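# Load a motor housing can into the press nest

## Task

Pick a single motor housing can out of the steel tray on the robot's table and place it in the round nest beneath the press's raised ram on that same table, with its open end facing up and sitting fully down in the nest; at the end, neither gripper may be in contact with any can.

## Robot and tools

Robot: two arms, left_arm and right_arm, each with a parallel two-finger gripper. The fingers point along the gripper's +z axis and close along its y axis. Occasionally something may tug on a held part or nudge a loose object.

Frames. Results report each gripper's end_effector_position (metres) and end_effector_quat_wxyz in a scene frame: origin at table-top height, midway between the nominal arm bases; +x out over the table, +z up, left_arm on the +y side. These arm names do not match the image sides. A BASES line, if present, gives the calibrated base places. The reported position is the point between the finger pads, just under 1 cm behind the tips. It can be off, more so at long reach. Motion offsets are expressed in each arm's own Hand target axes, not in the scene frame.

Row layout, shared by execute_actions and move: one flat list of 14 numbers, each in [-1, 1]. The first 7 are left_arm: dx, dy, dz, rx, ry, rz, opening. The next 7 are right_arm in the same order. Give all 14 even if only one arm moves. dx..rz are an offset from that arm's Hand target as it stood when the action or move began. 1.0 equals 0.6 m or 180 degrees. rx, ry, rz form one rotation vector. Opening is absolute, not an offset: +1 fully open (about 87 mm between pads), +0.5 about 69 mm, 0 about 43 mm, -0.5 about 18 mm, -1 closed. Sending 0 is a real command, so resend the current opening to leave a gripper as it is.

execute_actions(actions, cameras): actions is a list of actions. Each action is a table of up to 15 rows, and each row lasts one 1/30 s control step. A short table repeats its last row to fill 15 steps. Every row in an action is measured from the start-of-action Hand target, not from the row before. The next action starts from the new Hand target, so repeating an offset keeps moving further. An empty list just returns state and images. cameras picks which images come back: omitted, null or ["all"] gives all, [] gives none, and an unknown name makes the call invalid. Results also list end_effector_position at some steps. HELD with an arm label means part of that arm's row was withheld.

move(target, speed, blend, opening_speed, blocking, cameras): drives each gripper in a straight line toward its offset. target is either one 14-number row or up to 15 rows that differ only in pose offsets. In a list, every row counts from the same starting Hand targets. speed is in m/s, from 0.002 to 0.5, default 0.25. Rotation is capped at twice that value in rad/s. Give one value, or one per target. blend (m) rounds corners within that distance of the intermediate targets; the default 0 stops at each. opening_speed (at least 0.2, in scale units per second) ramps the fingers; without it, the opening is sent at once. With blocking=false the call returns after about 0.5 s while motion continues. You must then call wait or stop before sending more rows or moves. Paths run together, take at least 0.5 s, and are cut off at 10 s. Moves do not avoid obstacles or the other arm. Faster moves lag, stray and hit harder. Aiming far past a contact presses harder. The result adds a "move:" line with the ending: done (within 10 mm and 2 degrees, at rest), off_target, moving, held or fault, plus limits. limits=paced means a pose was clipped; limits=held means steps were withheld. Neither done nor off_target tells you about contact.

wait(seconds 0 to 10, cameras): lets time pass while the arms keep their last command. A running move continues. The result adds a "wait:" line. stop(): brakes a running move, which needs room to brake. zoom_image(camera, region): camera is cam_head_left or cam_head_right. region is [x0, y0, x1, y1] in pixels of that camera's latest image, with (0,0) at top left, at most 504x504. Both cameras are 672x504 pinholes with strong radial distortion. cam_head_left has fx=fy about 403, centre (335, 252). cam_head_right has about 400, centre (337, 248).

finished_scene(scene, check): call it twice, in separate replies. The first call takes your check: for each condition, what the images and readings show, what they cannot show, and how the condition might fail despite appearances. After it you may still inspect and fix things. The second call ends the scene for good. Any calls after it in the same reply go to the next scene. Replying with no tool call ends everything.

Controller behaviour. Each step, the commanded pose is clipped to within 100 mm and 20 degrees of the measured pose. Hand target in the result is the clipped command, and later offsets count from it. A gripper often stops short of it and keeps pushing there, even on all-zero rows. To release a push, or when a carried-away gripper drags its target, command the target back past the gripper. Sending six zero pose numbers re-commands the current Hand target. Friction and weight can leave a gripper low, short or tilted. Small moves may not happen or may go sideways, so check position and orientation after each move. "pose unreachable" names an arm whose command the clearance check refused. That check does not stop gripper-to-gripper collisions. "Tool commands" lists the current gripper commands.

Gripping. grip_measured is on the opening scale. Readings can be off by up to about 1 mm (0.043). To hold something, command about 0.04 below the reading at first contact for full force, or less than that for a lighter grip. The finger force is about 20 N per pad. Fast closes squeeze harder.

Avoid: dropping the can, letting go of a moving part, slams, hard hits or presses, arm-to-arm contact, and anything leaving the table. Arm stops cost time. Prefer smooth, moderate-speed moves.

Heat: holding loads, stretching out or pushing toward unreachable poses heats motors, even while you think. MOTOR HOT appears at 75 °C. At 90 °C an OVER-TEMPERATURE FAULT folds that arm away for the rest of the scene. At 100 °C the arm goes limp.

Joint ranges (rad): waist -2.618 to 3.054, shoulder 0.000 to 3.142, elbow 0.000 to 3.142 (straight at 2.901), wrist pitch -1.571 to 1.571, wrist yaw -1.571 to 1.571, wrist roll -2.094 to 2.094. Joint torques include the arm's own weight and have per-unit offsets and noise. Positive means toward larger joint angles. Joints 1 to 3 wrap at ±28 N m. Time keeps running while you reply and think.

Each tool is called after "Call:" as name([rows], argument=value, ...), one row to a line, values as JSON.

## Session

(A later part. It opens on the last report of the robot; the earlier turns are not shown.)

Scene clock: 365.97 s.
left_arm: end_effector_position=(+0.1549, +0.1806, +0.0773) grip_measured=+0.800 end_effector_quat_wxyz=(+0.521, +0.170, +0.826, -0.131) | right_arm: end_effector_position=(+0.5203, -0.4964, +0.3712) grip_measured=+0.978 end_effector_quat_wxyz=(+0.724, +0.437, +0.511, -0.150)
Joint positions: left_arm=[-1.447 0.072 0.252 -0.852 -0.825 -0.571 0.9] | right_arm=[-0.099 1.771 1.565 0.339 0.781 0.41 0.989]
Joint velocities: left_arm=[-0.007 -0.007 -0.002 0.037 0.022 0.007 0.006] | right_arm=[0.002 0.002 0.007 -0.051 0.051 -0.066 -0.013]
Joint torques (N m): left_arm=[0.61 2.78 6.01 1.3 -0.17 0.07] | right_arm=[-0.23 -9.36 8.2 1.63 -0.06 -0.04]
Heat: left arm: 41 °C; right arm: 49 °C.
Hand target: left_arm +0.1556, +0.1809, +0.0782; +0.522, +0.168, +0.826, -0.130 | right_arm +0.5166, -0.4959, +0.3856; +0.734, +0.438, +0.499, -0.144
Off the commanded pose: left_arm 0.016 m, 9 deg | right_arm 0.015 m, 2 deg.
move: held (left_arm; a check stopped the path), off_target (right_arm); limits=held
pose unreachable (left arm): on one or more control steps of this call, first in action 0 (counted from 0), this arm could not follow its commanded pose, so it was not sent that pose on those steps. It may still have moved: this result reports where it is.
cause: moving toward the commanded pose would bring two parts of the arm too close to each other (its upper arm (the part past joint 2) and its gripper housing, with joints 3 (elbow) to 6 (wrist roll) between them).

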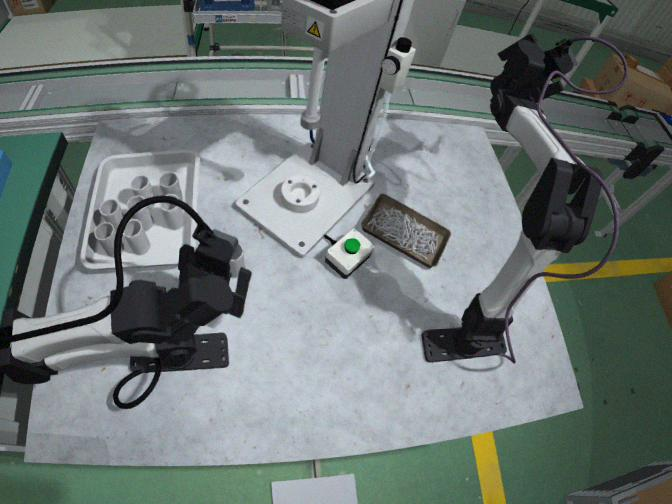

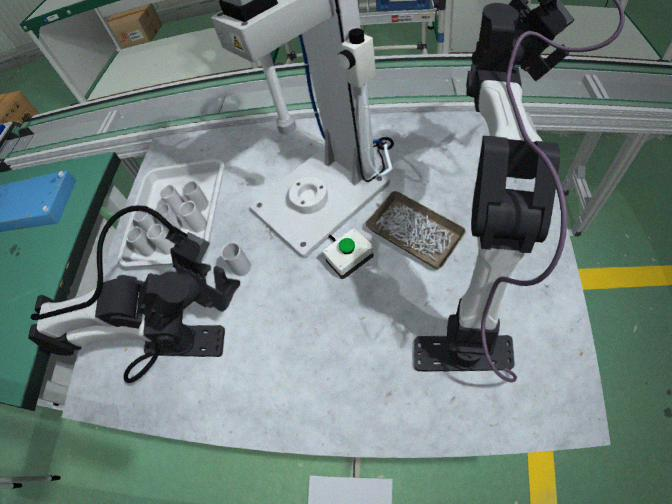

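Call:
move([
  [-0.2245,0.074,-0.149,0,0.083,0,0.8,0,0,0,0,0,0,1],
  [-0.381,0.4175,-0.168,-0.2,0.083,-0.096,0.8,0,0,0,0,0,0,1],
], speed=0.15, blend=0.03)

Scene clock: 375.47 s.
left_arm: end_effector_position=(+0.2647, +0.4015, +0.3229) grip_measured=+0.800 end_effector_quat_wxyz=(+0.424, -0.091, +0.896, +0.094) | right_arm: end_effector_position=(+0.5203, -0.4964, +0.3712) grip_measured=+0.978 end_effector_quat_wxyz=(+0.724, +0.437, +0.511, -0.150)
Joint positions: left_arm=[0.434 1.123 1.568 -1.125 0.13 0.221 0.9] | right_arm=[-0.099 1.771 1.565 0.339 0.781 0.41 0.989]
Joint velocities: left_arm=[-0.012 -0.002 -0.012 0.022 0.022 -0.066 -0.002] | right_arm=[-0.012 -0.012 0.007 0.066 0.022 -0.037 0.003]
Joint torques (N m): left_arm=[0.61 -1.91 7.61 1.55 0.03 -0.07] | right_arm=[-0.23 -9.36 8.2 1.63 -0.06 -0.04]
Heat: left arm: 41 °C; right arm: 49 °C.
Hand target: left_arm +0.2678, +0.4068, +0.3337; +0.437, -0.099, +0.888, +0.103 | right_arm +0.5166, -0.4959, +0.3856; +0.734, +0.438, +0.499, -0.144
Off the commanded pose: left_arm 0.015 m, 3 deg | right_arm 0.015 m, 2 deg.
move: off_target (left_arm, right_arm)

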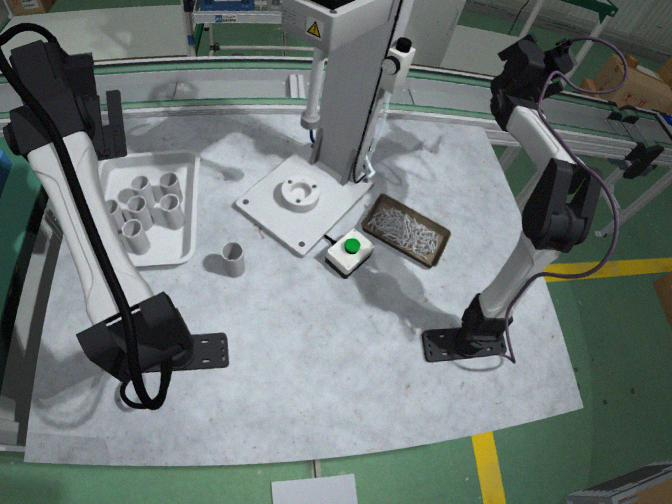

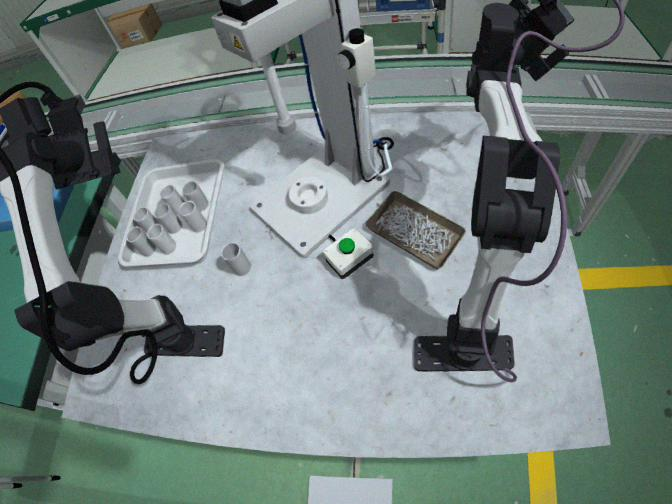

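Call:
move(target=[0,0,0,0,0,0,0.8,0.0597,0,-0.78,-0.558,0.266,-0.192,0.7], speed=0.25)

Scene clock: 385.30 s.
left_arm: end_effector_position=(+0.2646, +0.4016, +0.3229) grip_measured=+0.800 end_effector_quat_wxyz=(+0.424, -0.092, +0.896, +0.094) | right_arm: end_effector_position=(+0.2517, -0.1216, +0.2914) grip_measured=+0.700 end_effector_quat_wxyz=(+0.497, -0.373, +0.740, +0.257)
Joint positions: left_arm=[0.434 1.123 1.568 -1.125 0.13 0.22 0.9] | right_arm=[0.462 1.009 1.133 -0.558 -0.47 -0.196 0.85]
Joint velocities: left_arm=[0.017 0.002 0.017 0.007 0.022 0.095 -0.002] | right_arm=[0.002 0.012 0.007 -0.037 -0.007 -0.037 -0.002]
Joint torques (N m): left_arm=[0.59 -1.69 7.49 1.55 0.05 -0.07] | right_arm=[0.5 -1.2 9.7 1.71 -0.27 -0.09]
Heat: left arm: 42 °C; right arm: 48 °C.
Hand target: left_arm +0.2678, +0.4067, +0.3337; +0.437, -0.099, +0.888, +0.103 | right_arm +0.2511, -0.1170, +0.3023; +0.503, -0.382, +0.730, +0.262
Off the commanded pose: left_arm 0.012 m, 2 deg | right_arm 0.009 m, 1 deg.
move: off_target (left_arm)

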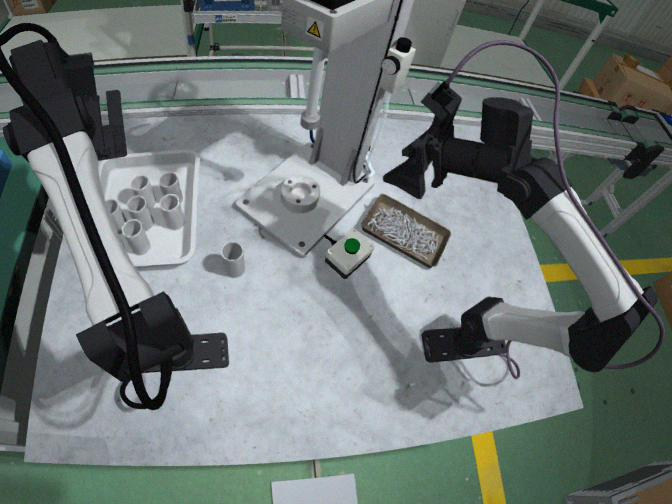

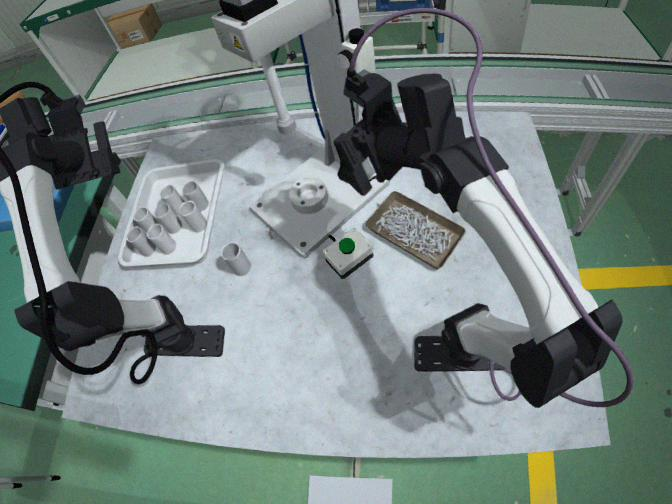

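Call:
move(target=[0,0,0,0,0,0,0.8,0.203,0.277,0.239,0,0,0,0.7], speed=0.2)

Call:
zoom_image(camera="cam_head_right", region=[150, 160, 400, 360])

Call:
zoom_image(camera="cam_head_left", region=[150, 160, 400, 360])

Scene clock: 394.20 s.
left_arm: end_effector_position=(+0.2646, +0.4016, +0.3229) grip_measured=+0.800 end_effector_quat_wxyz=(+0.424, -0.092, +0.896, +0.094) | right_arm: end_effector_position=(+0.1699, +0.0527, +0.1413) grip_measured=+0.700 end_effector_quat_wxyz=(+0.499, -0.383, +0.730, +0.266)
Joint positions: left_arm=[0.434 1.123 1.568 -1.125 0.13 0.22 0.9] | right_arm=[1.264 1.348 0.699 0.268 0.246 0.105 0.85]
Joint velocities: left_arm=[0.012 0.007 -0.007 0.007 0.022 -0.022 -0.006] | right_arm=[-0.022 -0.012 0.002 0.007 -0.007 -0.066 -0.002]
Joint torques (N m): left_arm=[0.61 -1.76 7.56 1.55 0.07 -0.08] | right_arm=[0.53 -3.49 6.72 1.98 0.18 0.08]
Heat: left arm: 42 °C; right arm: 49 °C.
Hand target: left_arm +0.2678, +0.4067, +0.3337; +0.437, -0.099, +0.888, +0.103 | right_arm +0.1691, +0.0544, +0.1377; +0.500, -0.380, +0.732, +0.265
Off the commanded pose: left_arm 0.012 m, 2 deg | right_arm 0.005 m, 1 deg.
move: off_target (left_arm)

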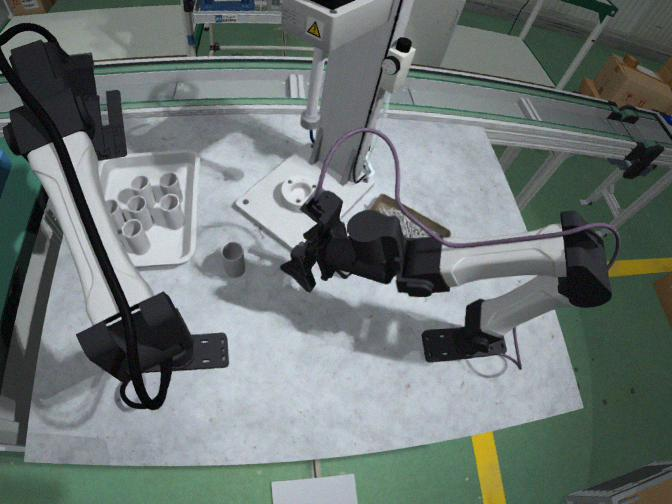

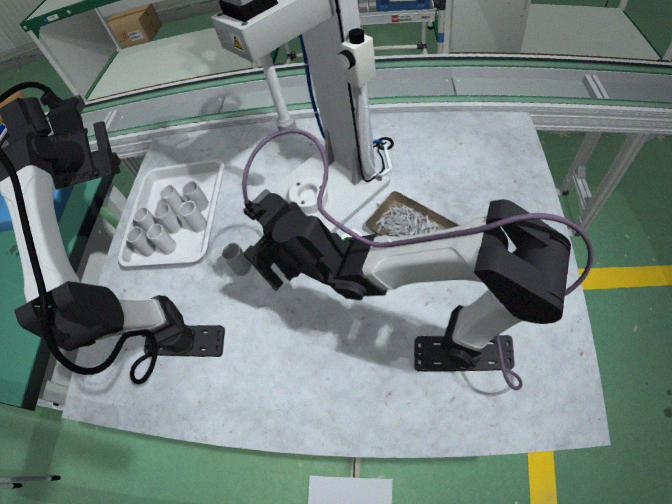

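Scaled by 2.016.

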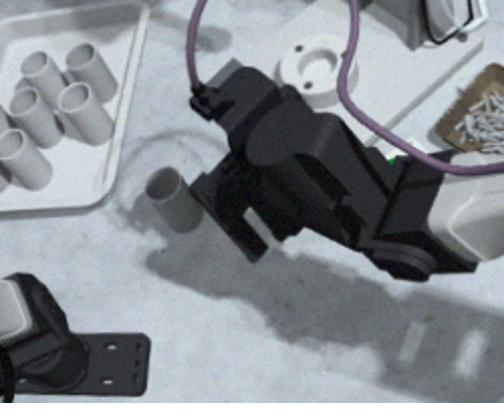

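Scaled by 2.016.

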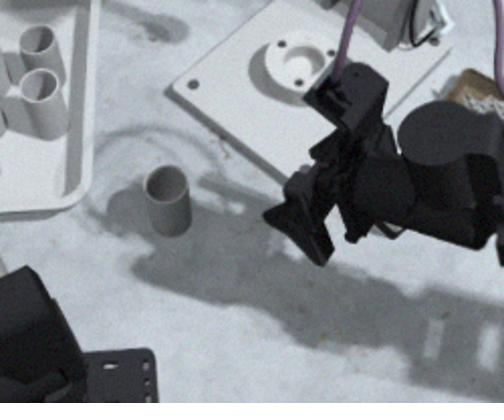

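Call:
move(target=[0,0,0,0,0,0,0.8,0.116,0,0.047,0,0,0,0.7], speed=0.15)

Call:
zoom_image(camera="cam_head_right", region=[190, 200, 310, 320])

Call:
zoom_image(camera="cam_head_left", region=[200, 200, 320, 320])

Scene clock: 402.90 s.
left_arm: end_effector_position=(+0.2646, +0.4016, +0.3229) grip_measured=+0.800 end_effector_quat_wxyz=(+0.424, -0.092, +0.896, +0.094) | right_arm: end_effector_position=(+0.1712, +0.0560, +0.0661) grip_measured=+0.700 end_effector_quat_wxyz=(+0.500, -0.381, +0.731, +0.267)
Joint positions: left_arm=[0.434 1.123 1.568 -1.125 0.13 0.22 0.9] | right_arm=[1.264 1.579 0.531 0.669 0.248 0.108 0.85]
Joint velocities: left_arm=[-0.002 0.007 0.002 0.022 0.007 -0.007 0.014] | right_arm=[-0.002 -0.007 0.002 0.037 -0.037 -0.022 -0.019]
Joint torques (N m): left_arm=[0.58 -1.7 7.54 1.58 0.06 -0.09] | right_arm=[0.66 -4.03 5.57 1.97 0.18 0.04]
Heat: left arm: 43 °C; right arm: 47 °C.
Hand target: left_arm +0.2678, +0.4067, +0.3337; +0.437, -0.099, +0.888, +0.103 | right_arm +0.1694, +0.0567, +0.0620; +0.500, -0.380, +0.732, +0.265
Off the commanded pose: left_arm 0.012 m, 2 deg | right_arm 0.004 m, 0 deg.
move: off_target (left_arm)

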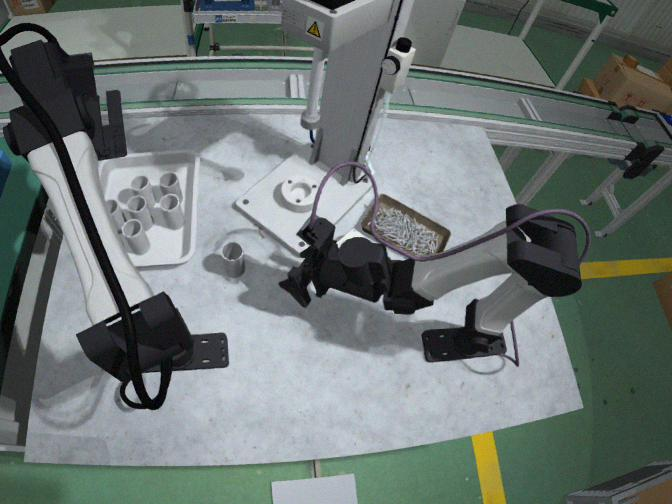

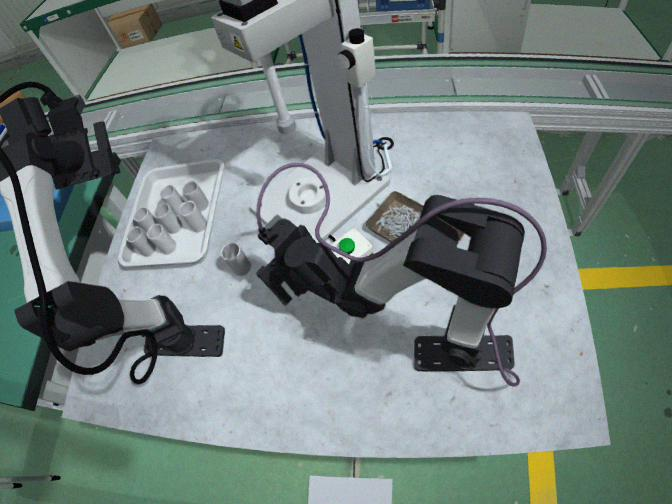

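Scaled by 4.200.

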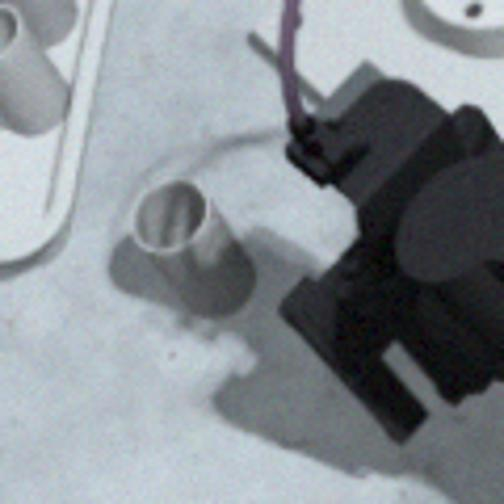

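Scaled by 4.200.

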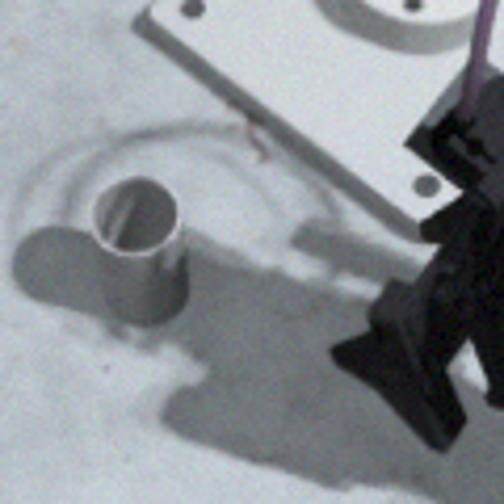

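Call:
zoom_image(camera="cam_head_left", region=[210, 180, 410, 340])

Call:
zoom_image(camera="cam_head_right", region=[210, 180, 410, 340])

Scaled by 2.520.

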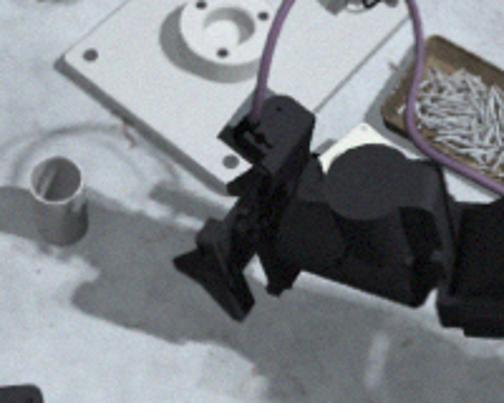

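Scaled by 2.520.

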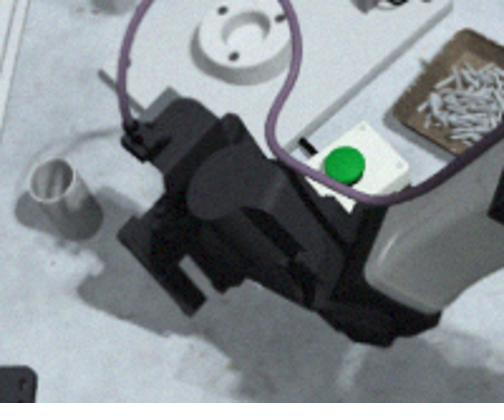

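Call:
move(target=[0,0,0,0,0,0,0.8,-0.044,0,0.108,0,0,0,1], speed=0.08)

Call:
zoom_image(camera="cam_head_right", region=[190, 190, 310, 310])

Call:
zoom_image(camera="cam_head_left", region=[190, 190, 310, 310])

Scene clock: 434.47 s.
left_arm: end_effector_position=(+0.2646, +0.4016, +0.3229) grip_measured=+0.800 end_effector_quat_wxyz=(+0.424, -0.092, +0.896, +0.094) | right_arm: end_effector_position=(+0.2062, +0.1073, +0.0614) grip_measured=+0.978 end_effector_quat_wxyz=(+0.499, -0.378, +0.734, +0.262)
Joint positions: left_arm=[0.434 1.123 1.568 -1.125 0.13 0.22 0.9] | right_arm=[1.22 1.8 0.772 0.646 0.217 0.094 0.989]
Joint velocities: left_arm=[-0.007 -0.007 -0.002 0.007 -0.11 0.022 -0.006] | right_arm=[-0.012 0.007 0.012 0.022 -0.066 0.022 0.018]
Joint torques (N m): left_arm=[0.58 -1.85 7.51 1.56 0.08 -0.06] | right_arm=[-0.91 -5.85 8.13 1.78 -0.09 -0.08]
Heat: left arm: 44 °C; right arm: 45 °C.
Hand target: left_arm +0.2678, +0.4067, +0.3337; +0.437, -0.099, +0.888, +0.103 | right_arm +0.2103, +0.1135, +0.0634; +0.500, -0.380, +0.732, +0.265
Off the commanded pose: left_arm 0.012 m, 2 deg | right_arm 0.008 m, 0 deg.
move: off_target (left_arm)

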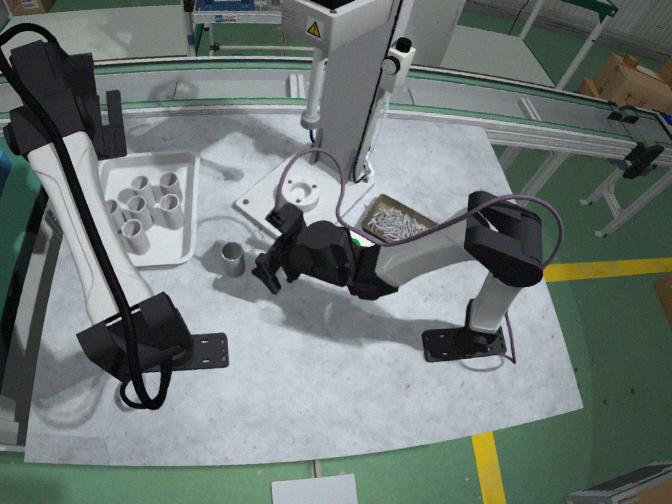

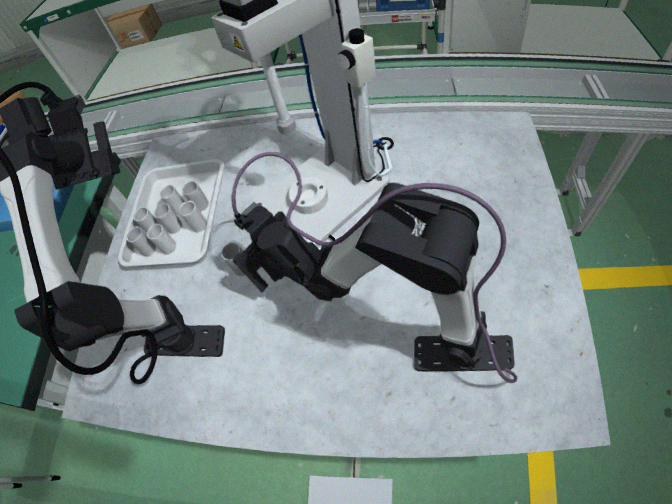

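Scaled by 4.200.

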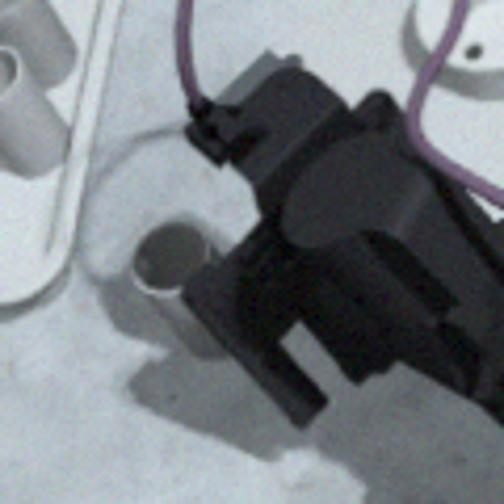

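Scaled by 4.200.

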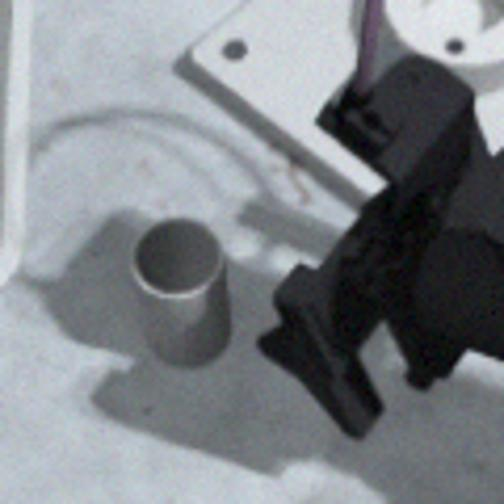

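Call:
move(target=[0,0,0,0,0,0,0.8,0,0,0,0,0,0,-0.9])

Call:
zoom_image(camera="cam_head_right", region=[190, 190, 310, 310])

Call:
zoom_image(camera="cam_head_left", region=[190, 190, 310, 310])

Scene clock: 448.07 s.
left_arm: end_effector_position=(+0.2646, +0.4017, +0.3229) grip_measured=+0.800 end_effector_quat_wxyz=(+0.424, -0.092, +0.896, +0.094) | right_arm: end_effector_position=(+0.2060, +0.1073, +0.0612) grip_measured=-0.900 end_effector_quat_wxyz=(+0.499, -0.379, +0.734, +0.262)
Joint positions: left_arm=[0.434 1.123 1.568 -1.125 0.129 0.22 0.9] | right_arm=[1.22 1.8 0.772 0.645 0.216 0.094 0.05]
Joint velocities: left_arm=[0.012 -0.007 -0.002 0.022 -0.022 0.022 0.014] | right_arm=[0.007 -0.012 -0.002 0.007 -0.095 0.037 -0.016]
Joint torques (N m): left_arm=[0.65 -1.72 7.42 1.56 0.05 -0.07] | right_arm=[-0.91 -5.85 8.12 1.78 -0.09 -0.08]
Heat: left arm: 44 °C; right arm: 45 °C.
Hand target: left_arm +0.2677, +0.4068, +0.3336; +0.437, -0.099, +0.888, +0.103 | right_arm +0.2103, +0.1135, +0.0635; +0.500, -0.380, +0.732, +0.265
Off the commanded pose: left_arm 0.012 m, 2 deg | right_arm 0.008 m, 0 deg.
move: off_target (left_arm)

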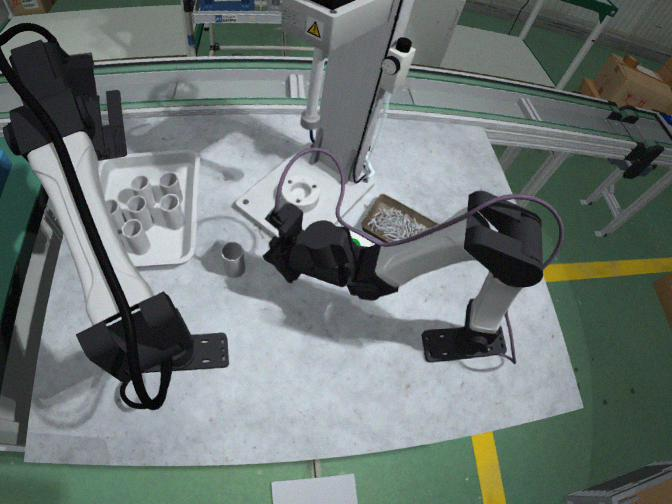

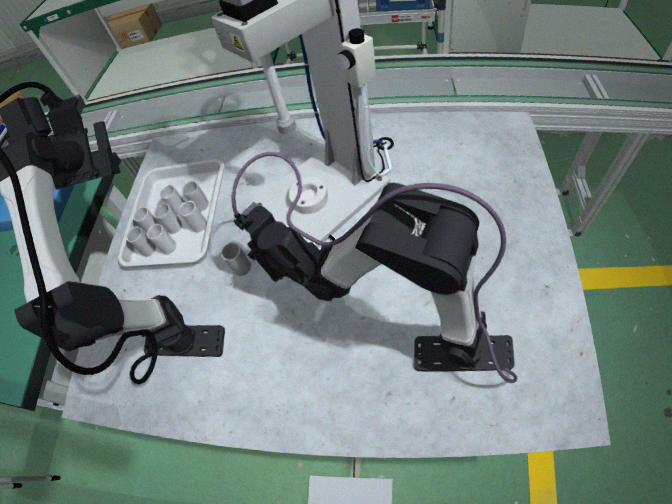

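Scaled by 4.200.

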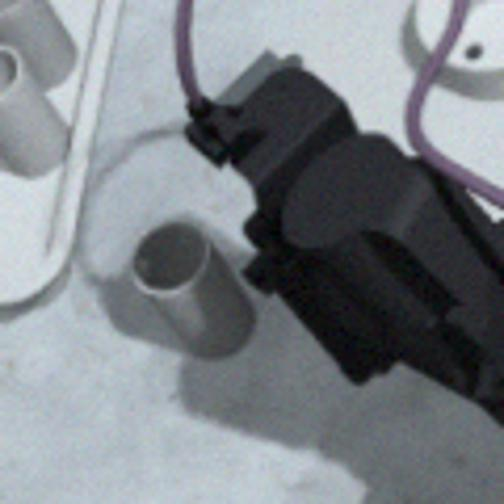

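Scaled by 4.200.

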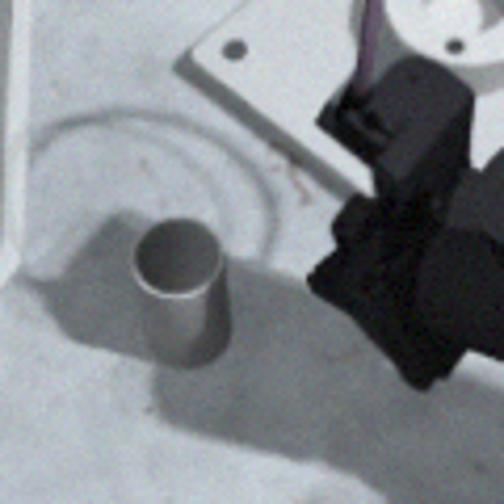

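Call:
move(target=[0,0,0,0,0,0,0.8,0.071,0,0.029,0,0,0,-0.9], speed=0.05)

Call:
zoom_image(camera="cam_head_right", region=[190, 190, 310, 310])

Call:
zoom_image(camera="cam_head_left", region=[190, 190, 310, 310])

Scene clock: 455.10 s.
left_arm: end_effector_position=(+0.2646, +0.4017, +0.3229) grip_measured=+0.800 end_effector_quat_wxyz=(+0.424, -0.092, +0.896, +0.094) | right_arm: end_effector_position=(+0.2098, +0.1169, +0.0240) grip_measured=-0.900 end_effector_quat_wxyz=(+0.503, -0.376, +0.731, +0.266)
Joint positions: left_arm=[0.434 1.123 1.568 -1.125 0.129 0.22 0.9] | right_arm=[1.22 1.963 0.767 0.827 0.216 0.094 0.05]
Joint velocities: left_arm=[-0.012 0.002 -0.012 0.022 0.007 0.022 0.006] | right_arm=[-0.002 0.002 -0.007 0.022 -0.022 0.022 -0.021]
Joint torques (N m): left_arm=[0.58 -1.76 7.54 1.56 0.06 -0.09] | right_arm=[-0.84 -6.43 4.74 1.98 -0.08 -0.08]
Heat: left arm: 44 °C; right arm: 45 °C.
Hand target: left_arm +0.2677, +0.4068, +0.3336; +0.437, -0.099, +0.888, +0.103 | right_arm +0.2106, +0.1148, +0.0170; +0.500, -0.380, +0.732, +0.265
Off the commanded pose: left_arm 0.012 m, 2 deg | right_arm 0.007 m, 1 deg.
move: off_target (left_arm)

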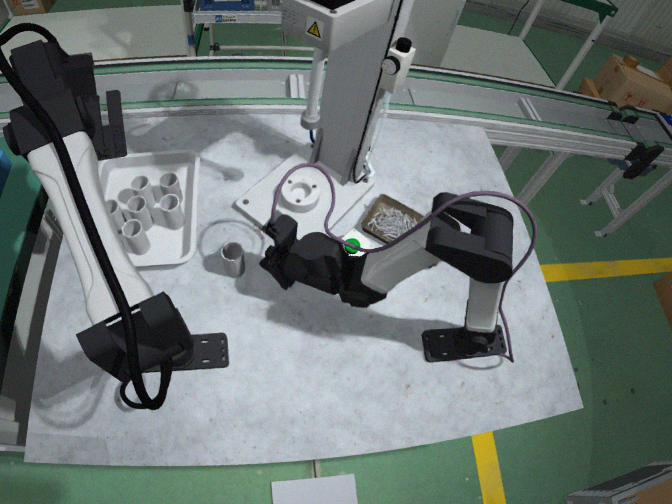

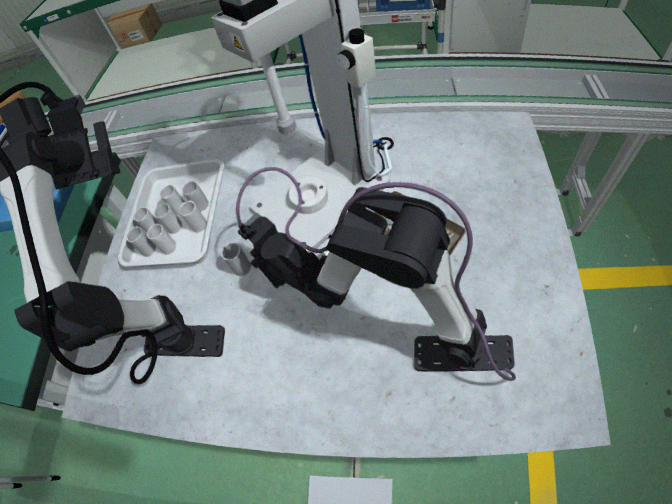

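Scaled by 4.200.

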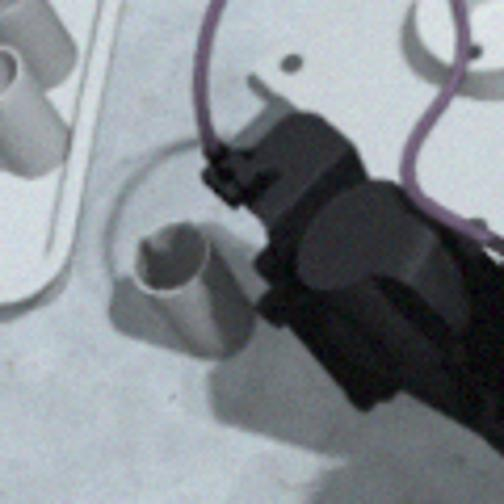

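Scaled by 4.200.

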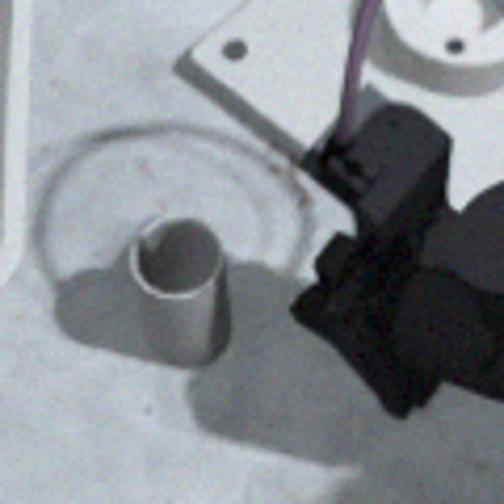

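Call:
move(target=[0,0,0,0,0,0,0.8,0.031,0,0.0125,0,0,0,-0.9], speed=0.03)

Call:
zoom_image(camera="cam_head_right", region=[200, 220, 280, 300])

Call:
zoom_image(camera="cam_head_left", region=[200, 220, 280, 300])

Scene clock: 463.90 s.
left_arm: end_effector_position=(+0.2646, +0.4017, +0.3229) grip_measured=+0.800 end_effector_quat_wxyz=(+0.424, -0.092, +0.896, +0.094) | right_arm: end_effector_position=(+0.2132, +0.1254, +0.0216) grip_measured=-0.900 end_effector_quat_wxyz=(+0.522, -0.365, +0.718, +0.282)
Joint positions: left_arm=[0.434 1.123 1.568 -1.125 0.129 0.22 0.9] | right_arm=[1.22 2.026 0.766 0.952 0.216 0.094 0.05]
Joint velocities: left_arm=[0.002 -0.012 -0.007 -0.022 -0.037 0.022 -0.002] | right_arm=[0.007 -0.007 0.012 0.007 -0.022 0.022 0.002]
Joint torques (N m): left_arm=[0.68 -1.85 7.61 1.54 0.06 -0.08] | right_arm=[-0.79 -5.71 3.71 1.59 -0.08 -0.06]
Heat: left arm: 44 °C; right arm: 45 °C.
Hand target: left_arm +0.2677, +0.4068, +0.3336; +0.437, -0.099, +0.888, +0.103 | right_arm +0.2106, +0.1152, -0.0034; +0.500, -0.380, +0.732, +0.265
Off the commanded pose: left_arm 0.012 m, 2 deg | right_arm 0.027 m, 4 deg.
move: off_target (left_arm, right_arm)

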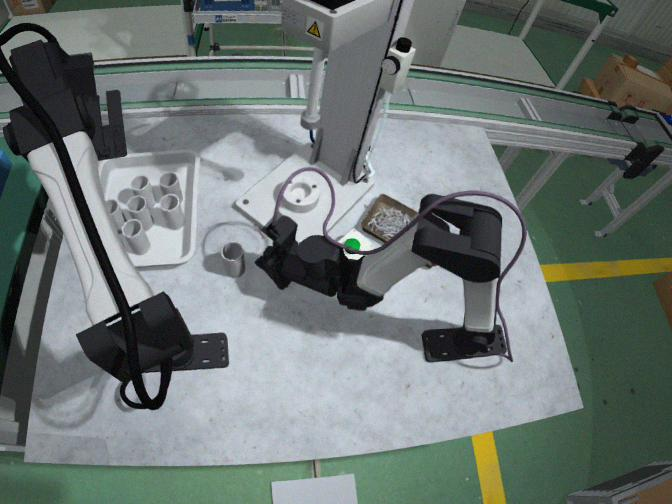

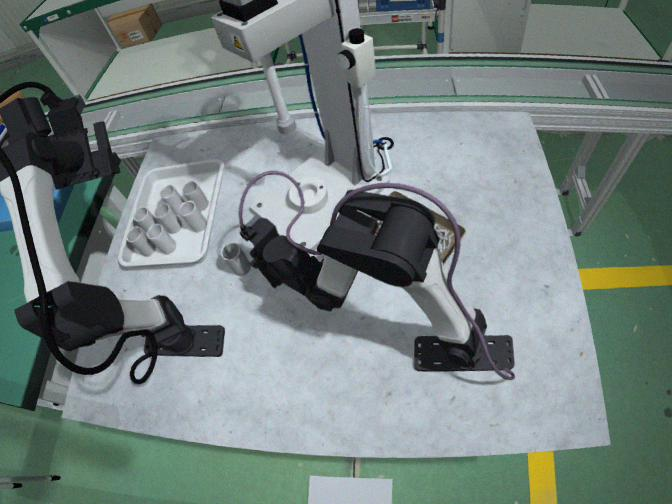

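Scaled by 6.300.

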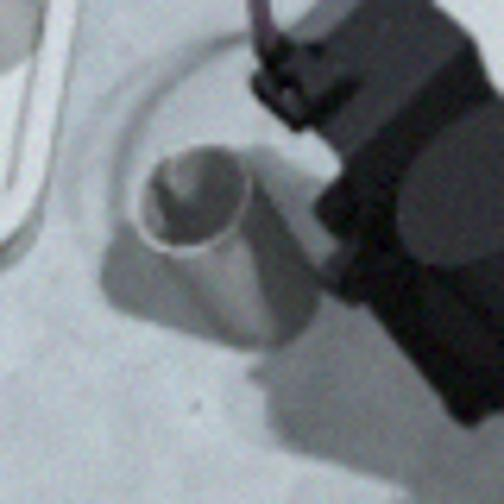

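Scaled by 6.300.

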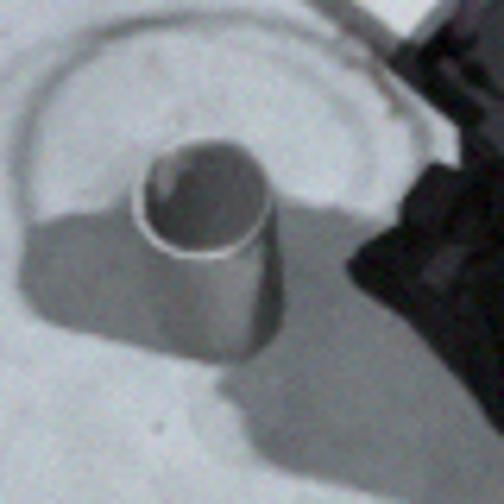

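Call:
move([
  [0,0,0,0,0,0,0.8,-0.03,0,-0.04,0,0,0,-0.9],
  [0,0,0,0,0,0,0.8,-0.089,0.049,-0.073,0,0,0,-0.9],
], speed=0.07)

Call:
move(target=[0,0,0,0,0,0,0.8,0,0,0,0,0,0,0.95])

Call:
zoom_image(camera="cam_head_right", region=[200, 210, 300, 310])

Call:
zoom_image(camera="cam_head_left", region=[200, 210, 300, 310])

Scene clock: 478.10 s.
left_arm: end_effector_position=(+0.2646, +0.4017, +0.3229) grip_measured=+0.800 end_effector_quat_wxyz=(+0.424, -0.092, +0.896, +0.094) | right_arm: end_effector_position=(+0.1727, +0.1045, +0.0385) grip_measured=-0.900 end_effector_quat_wxyz=(+0.482, -0.395, +0.742, +0.250)
Joint positions: left_arm=[0.434 1.123 1.568 -1.125 0.129 0.22 0.9] | right_arm=[1.309 1.817 0.729 0.645 0.286 0.122 0.05]
Joint velocities: left_arm=[-0.002 -0.017 0.002 0.007 0.051 -0.037 -0.01] | right_arm=[-0.007 -0.007 -0.002 0.037 0.081 0.022 -0.007]
Joint torques (N m): left_arm=[0.7 -1.72 7.43 1.58 0.09 -0.07] | right_arm=[0.42 -9.96 7.62 1.74 0.21 0.08]
Heat: left arm: 44 °C; right arm: 44 °C.
Hand target: left_arm +0.2677, +0.4068, +0.3336; +0.437, -0.099, +0.888, +0.103 | right_arm +0.1742, +0.1141, +0.0632; +0.500, -0.380, +0.732, +0.265
Off the commanded pose: left_arm 0.012 m, 2 deg | right_arm 0.026 m, 3 deg.
move: off_target (left_arm, right_arm)

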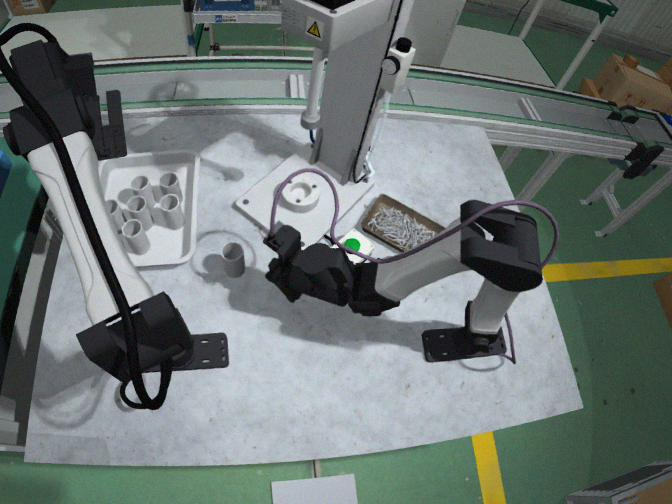

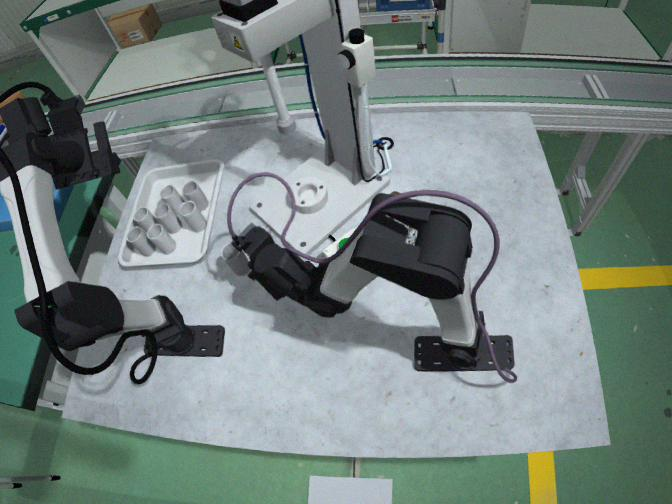

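Scene clock: 478.80 s.
left_arm: end_effector_position=(+0.2646, +0.4017, +0.3229) grip_measured=+0.800 end_effector_quat_wxyz=(+0.424, -0.092, +0.896, +0.094) | right_arm: end_effector_position=(+0.1727, +0.1045, +0.0385) grip_measured=+0.950 end_effector_quat_wxyz=(+0.482, -0.395, +0.742, +0.250)
Joint positions: left_arm=[0.434 1.123 1.568 -1.125 0.129 0.22 0.9] | right_arm=[1.309 1.817 0.729 0.645 0.286 0.123 0.975]
Joint velocities: left_arm=[0.017 0.017 -0.022 -0.081 0.037 0.007 0.014] | right_arm=[0.002 -0.017 0.007 -0.007 -0.051 -0.037 -0.002]
Joint torques (N m): left_arm=[0.59 -1.85 7.49 1.55 0.05 -0.08] | right_arm=[0.4 -9.98 7.62 1.74 0.21 0.08]
Heat: left arm: 44 °C; right arm: 44 °C.
Hand target: left_arm +0.2677, +0.4068, +0.3336; +0.437, -0.099, +0.888, +0.103 | right_arm +0.1742, +0.1141, +0.0632; +0.500, -0.380, +0.732, +0.265
Off the commanded pose: left_arm 0.012 m, 2 deg | right_arm 0.027 m, 3 deg.
move: off_target (left_arm, right_arm)

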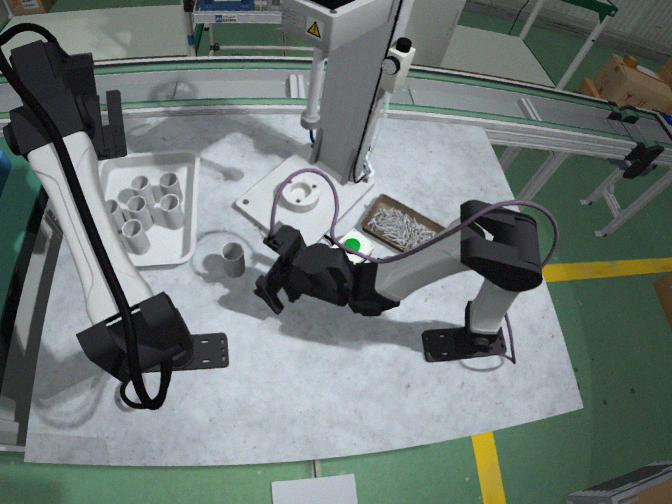

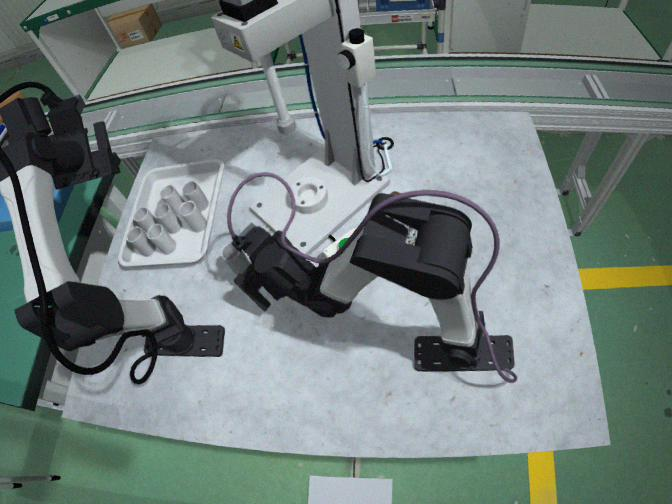

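Scaled by 5.040.

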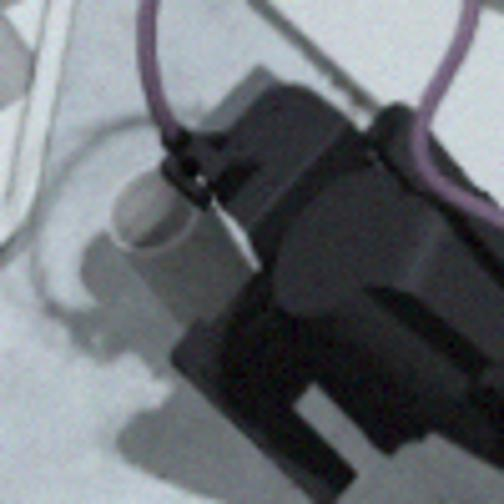

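Scaled by 5.040.

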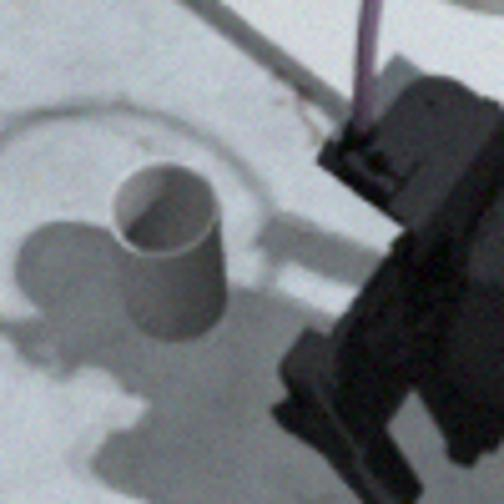

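Call:
move(target=[0,0,0,0,0,0,0.8,0,0,0,0,0,0,0.95])

Call:
zoom_image(camera="cam_head_right", region=[200, 180, 460, 370])

Call:
zoom_image(camera="cam_head_left", region=[200, 180, 460, 370])

Scene clock: 485.47 s.
left_arm: end_effector_position=(+0.2646, +0.4017, +0.3229) grip_measured=+0.800 end_effector_quat_wxyz=(+0.424, -0.092, +0.896, +0.094) | right_arm: end_effector_position=(+0.1727, +0.1044, +0.0384) grip_measured=+0.950 end_effector_quat_wxyz=(+0.482, -0.394, +0.742, +0.249)
Joint positions: left_arm=[0.434 1.123 1.568 -1.125 0.129 0.22 0.9] | right_arm=[1.309 1.817 0.729 0.644 0.287 0.123 0.975]
Joint velocities: left_arm=[0.002 -0.017 0.012 0.066 0.007 -0.007 -0.017] | right_arm=[-0.002 0.007 -0.002 -0.125 0.007 -0.007 -0.002]
Joint torques (N m): left_arm=[0.59 -1.7 7.58 1.56 0.06 -0.1] | right_arm=[0.42 -9.98 7.62 1.75 0.2 0.08]
Heat: left arm: 44 °C; right arm: 44 °C.
Hand target: left_arm +0.2677, +0.4067, +0.3336; +0.437, -0.099, +0.888, +0.103 | right_arm +0.1742, +0.1141, +0.0632; +0.500, -0.380, +0.732, +0.265
Off the commanded pose: left_arm 0.012 m, 2 deg | right_arm 0.027 m, 3 deg.
move: off_target (left_arm, right_arm)

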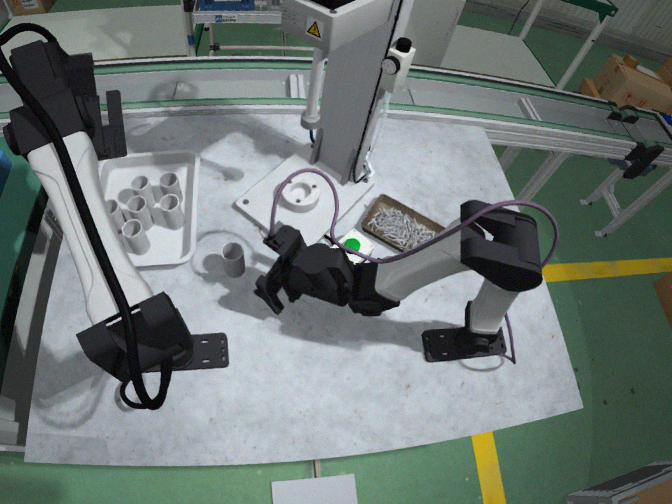

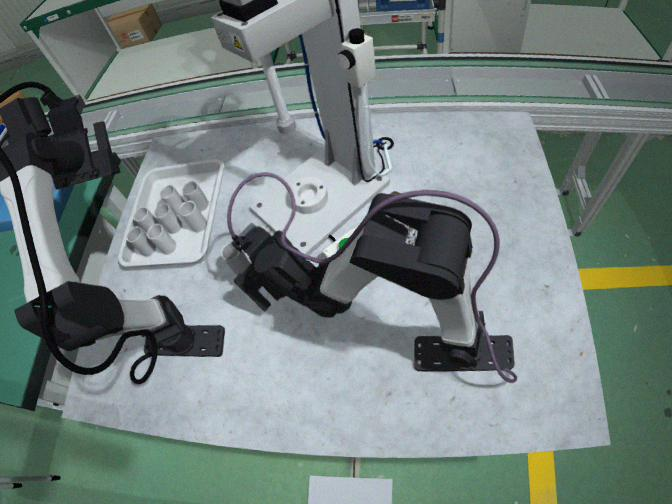

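Scaled by 1.938.

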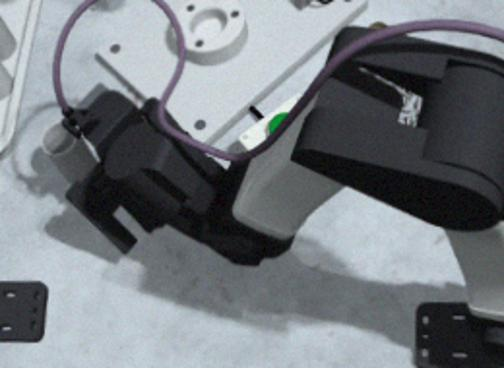

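Scaled by 1.938.

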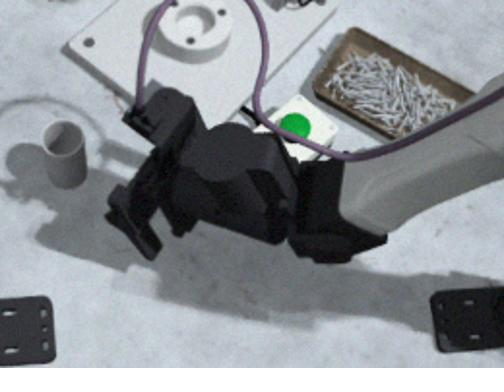

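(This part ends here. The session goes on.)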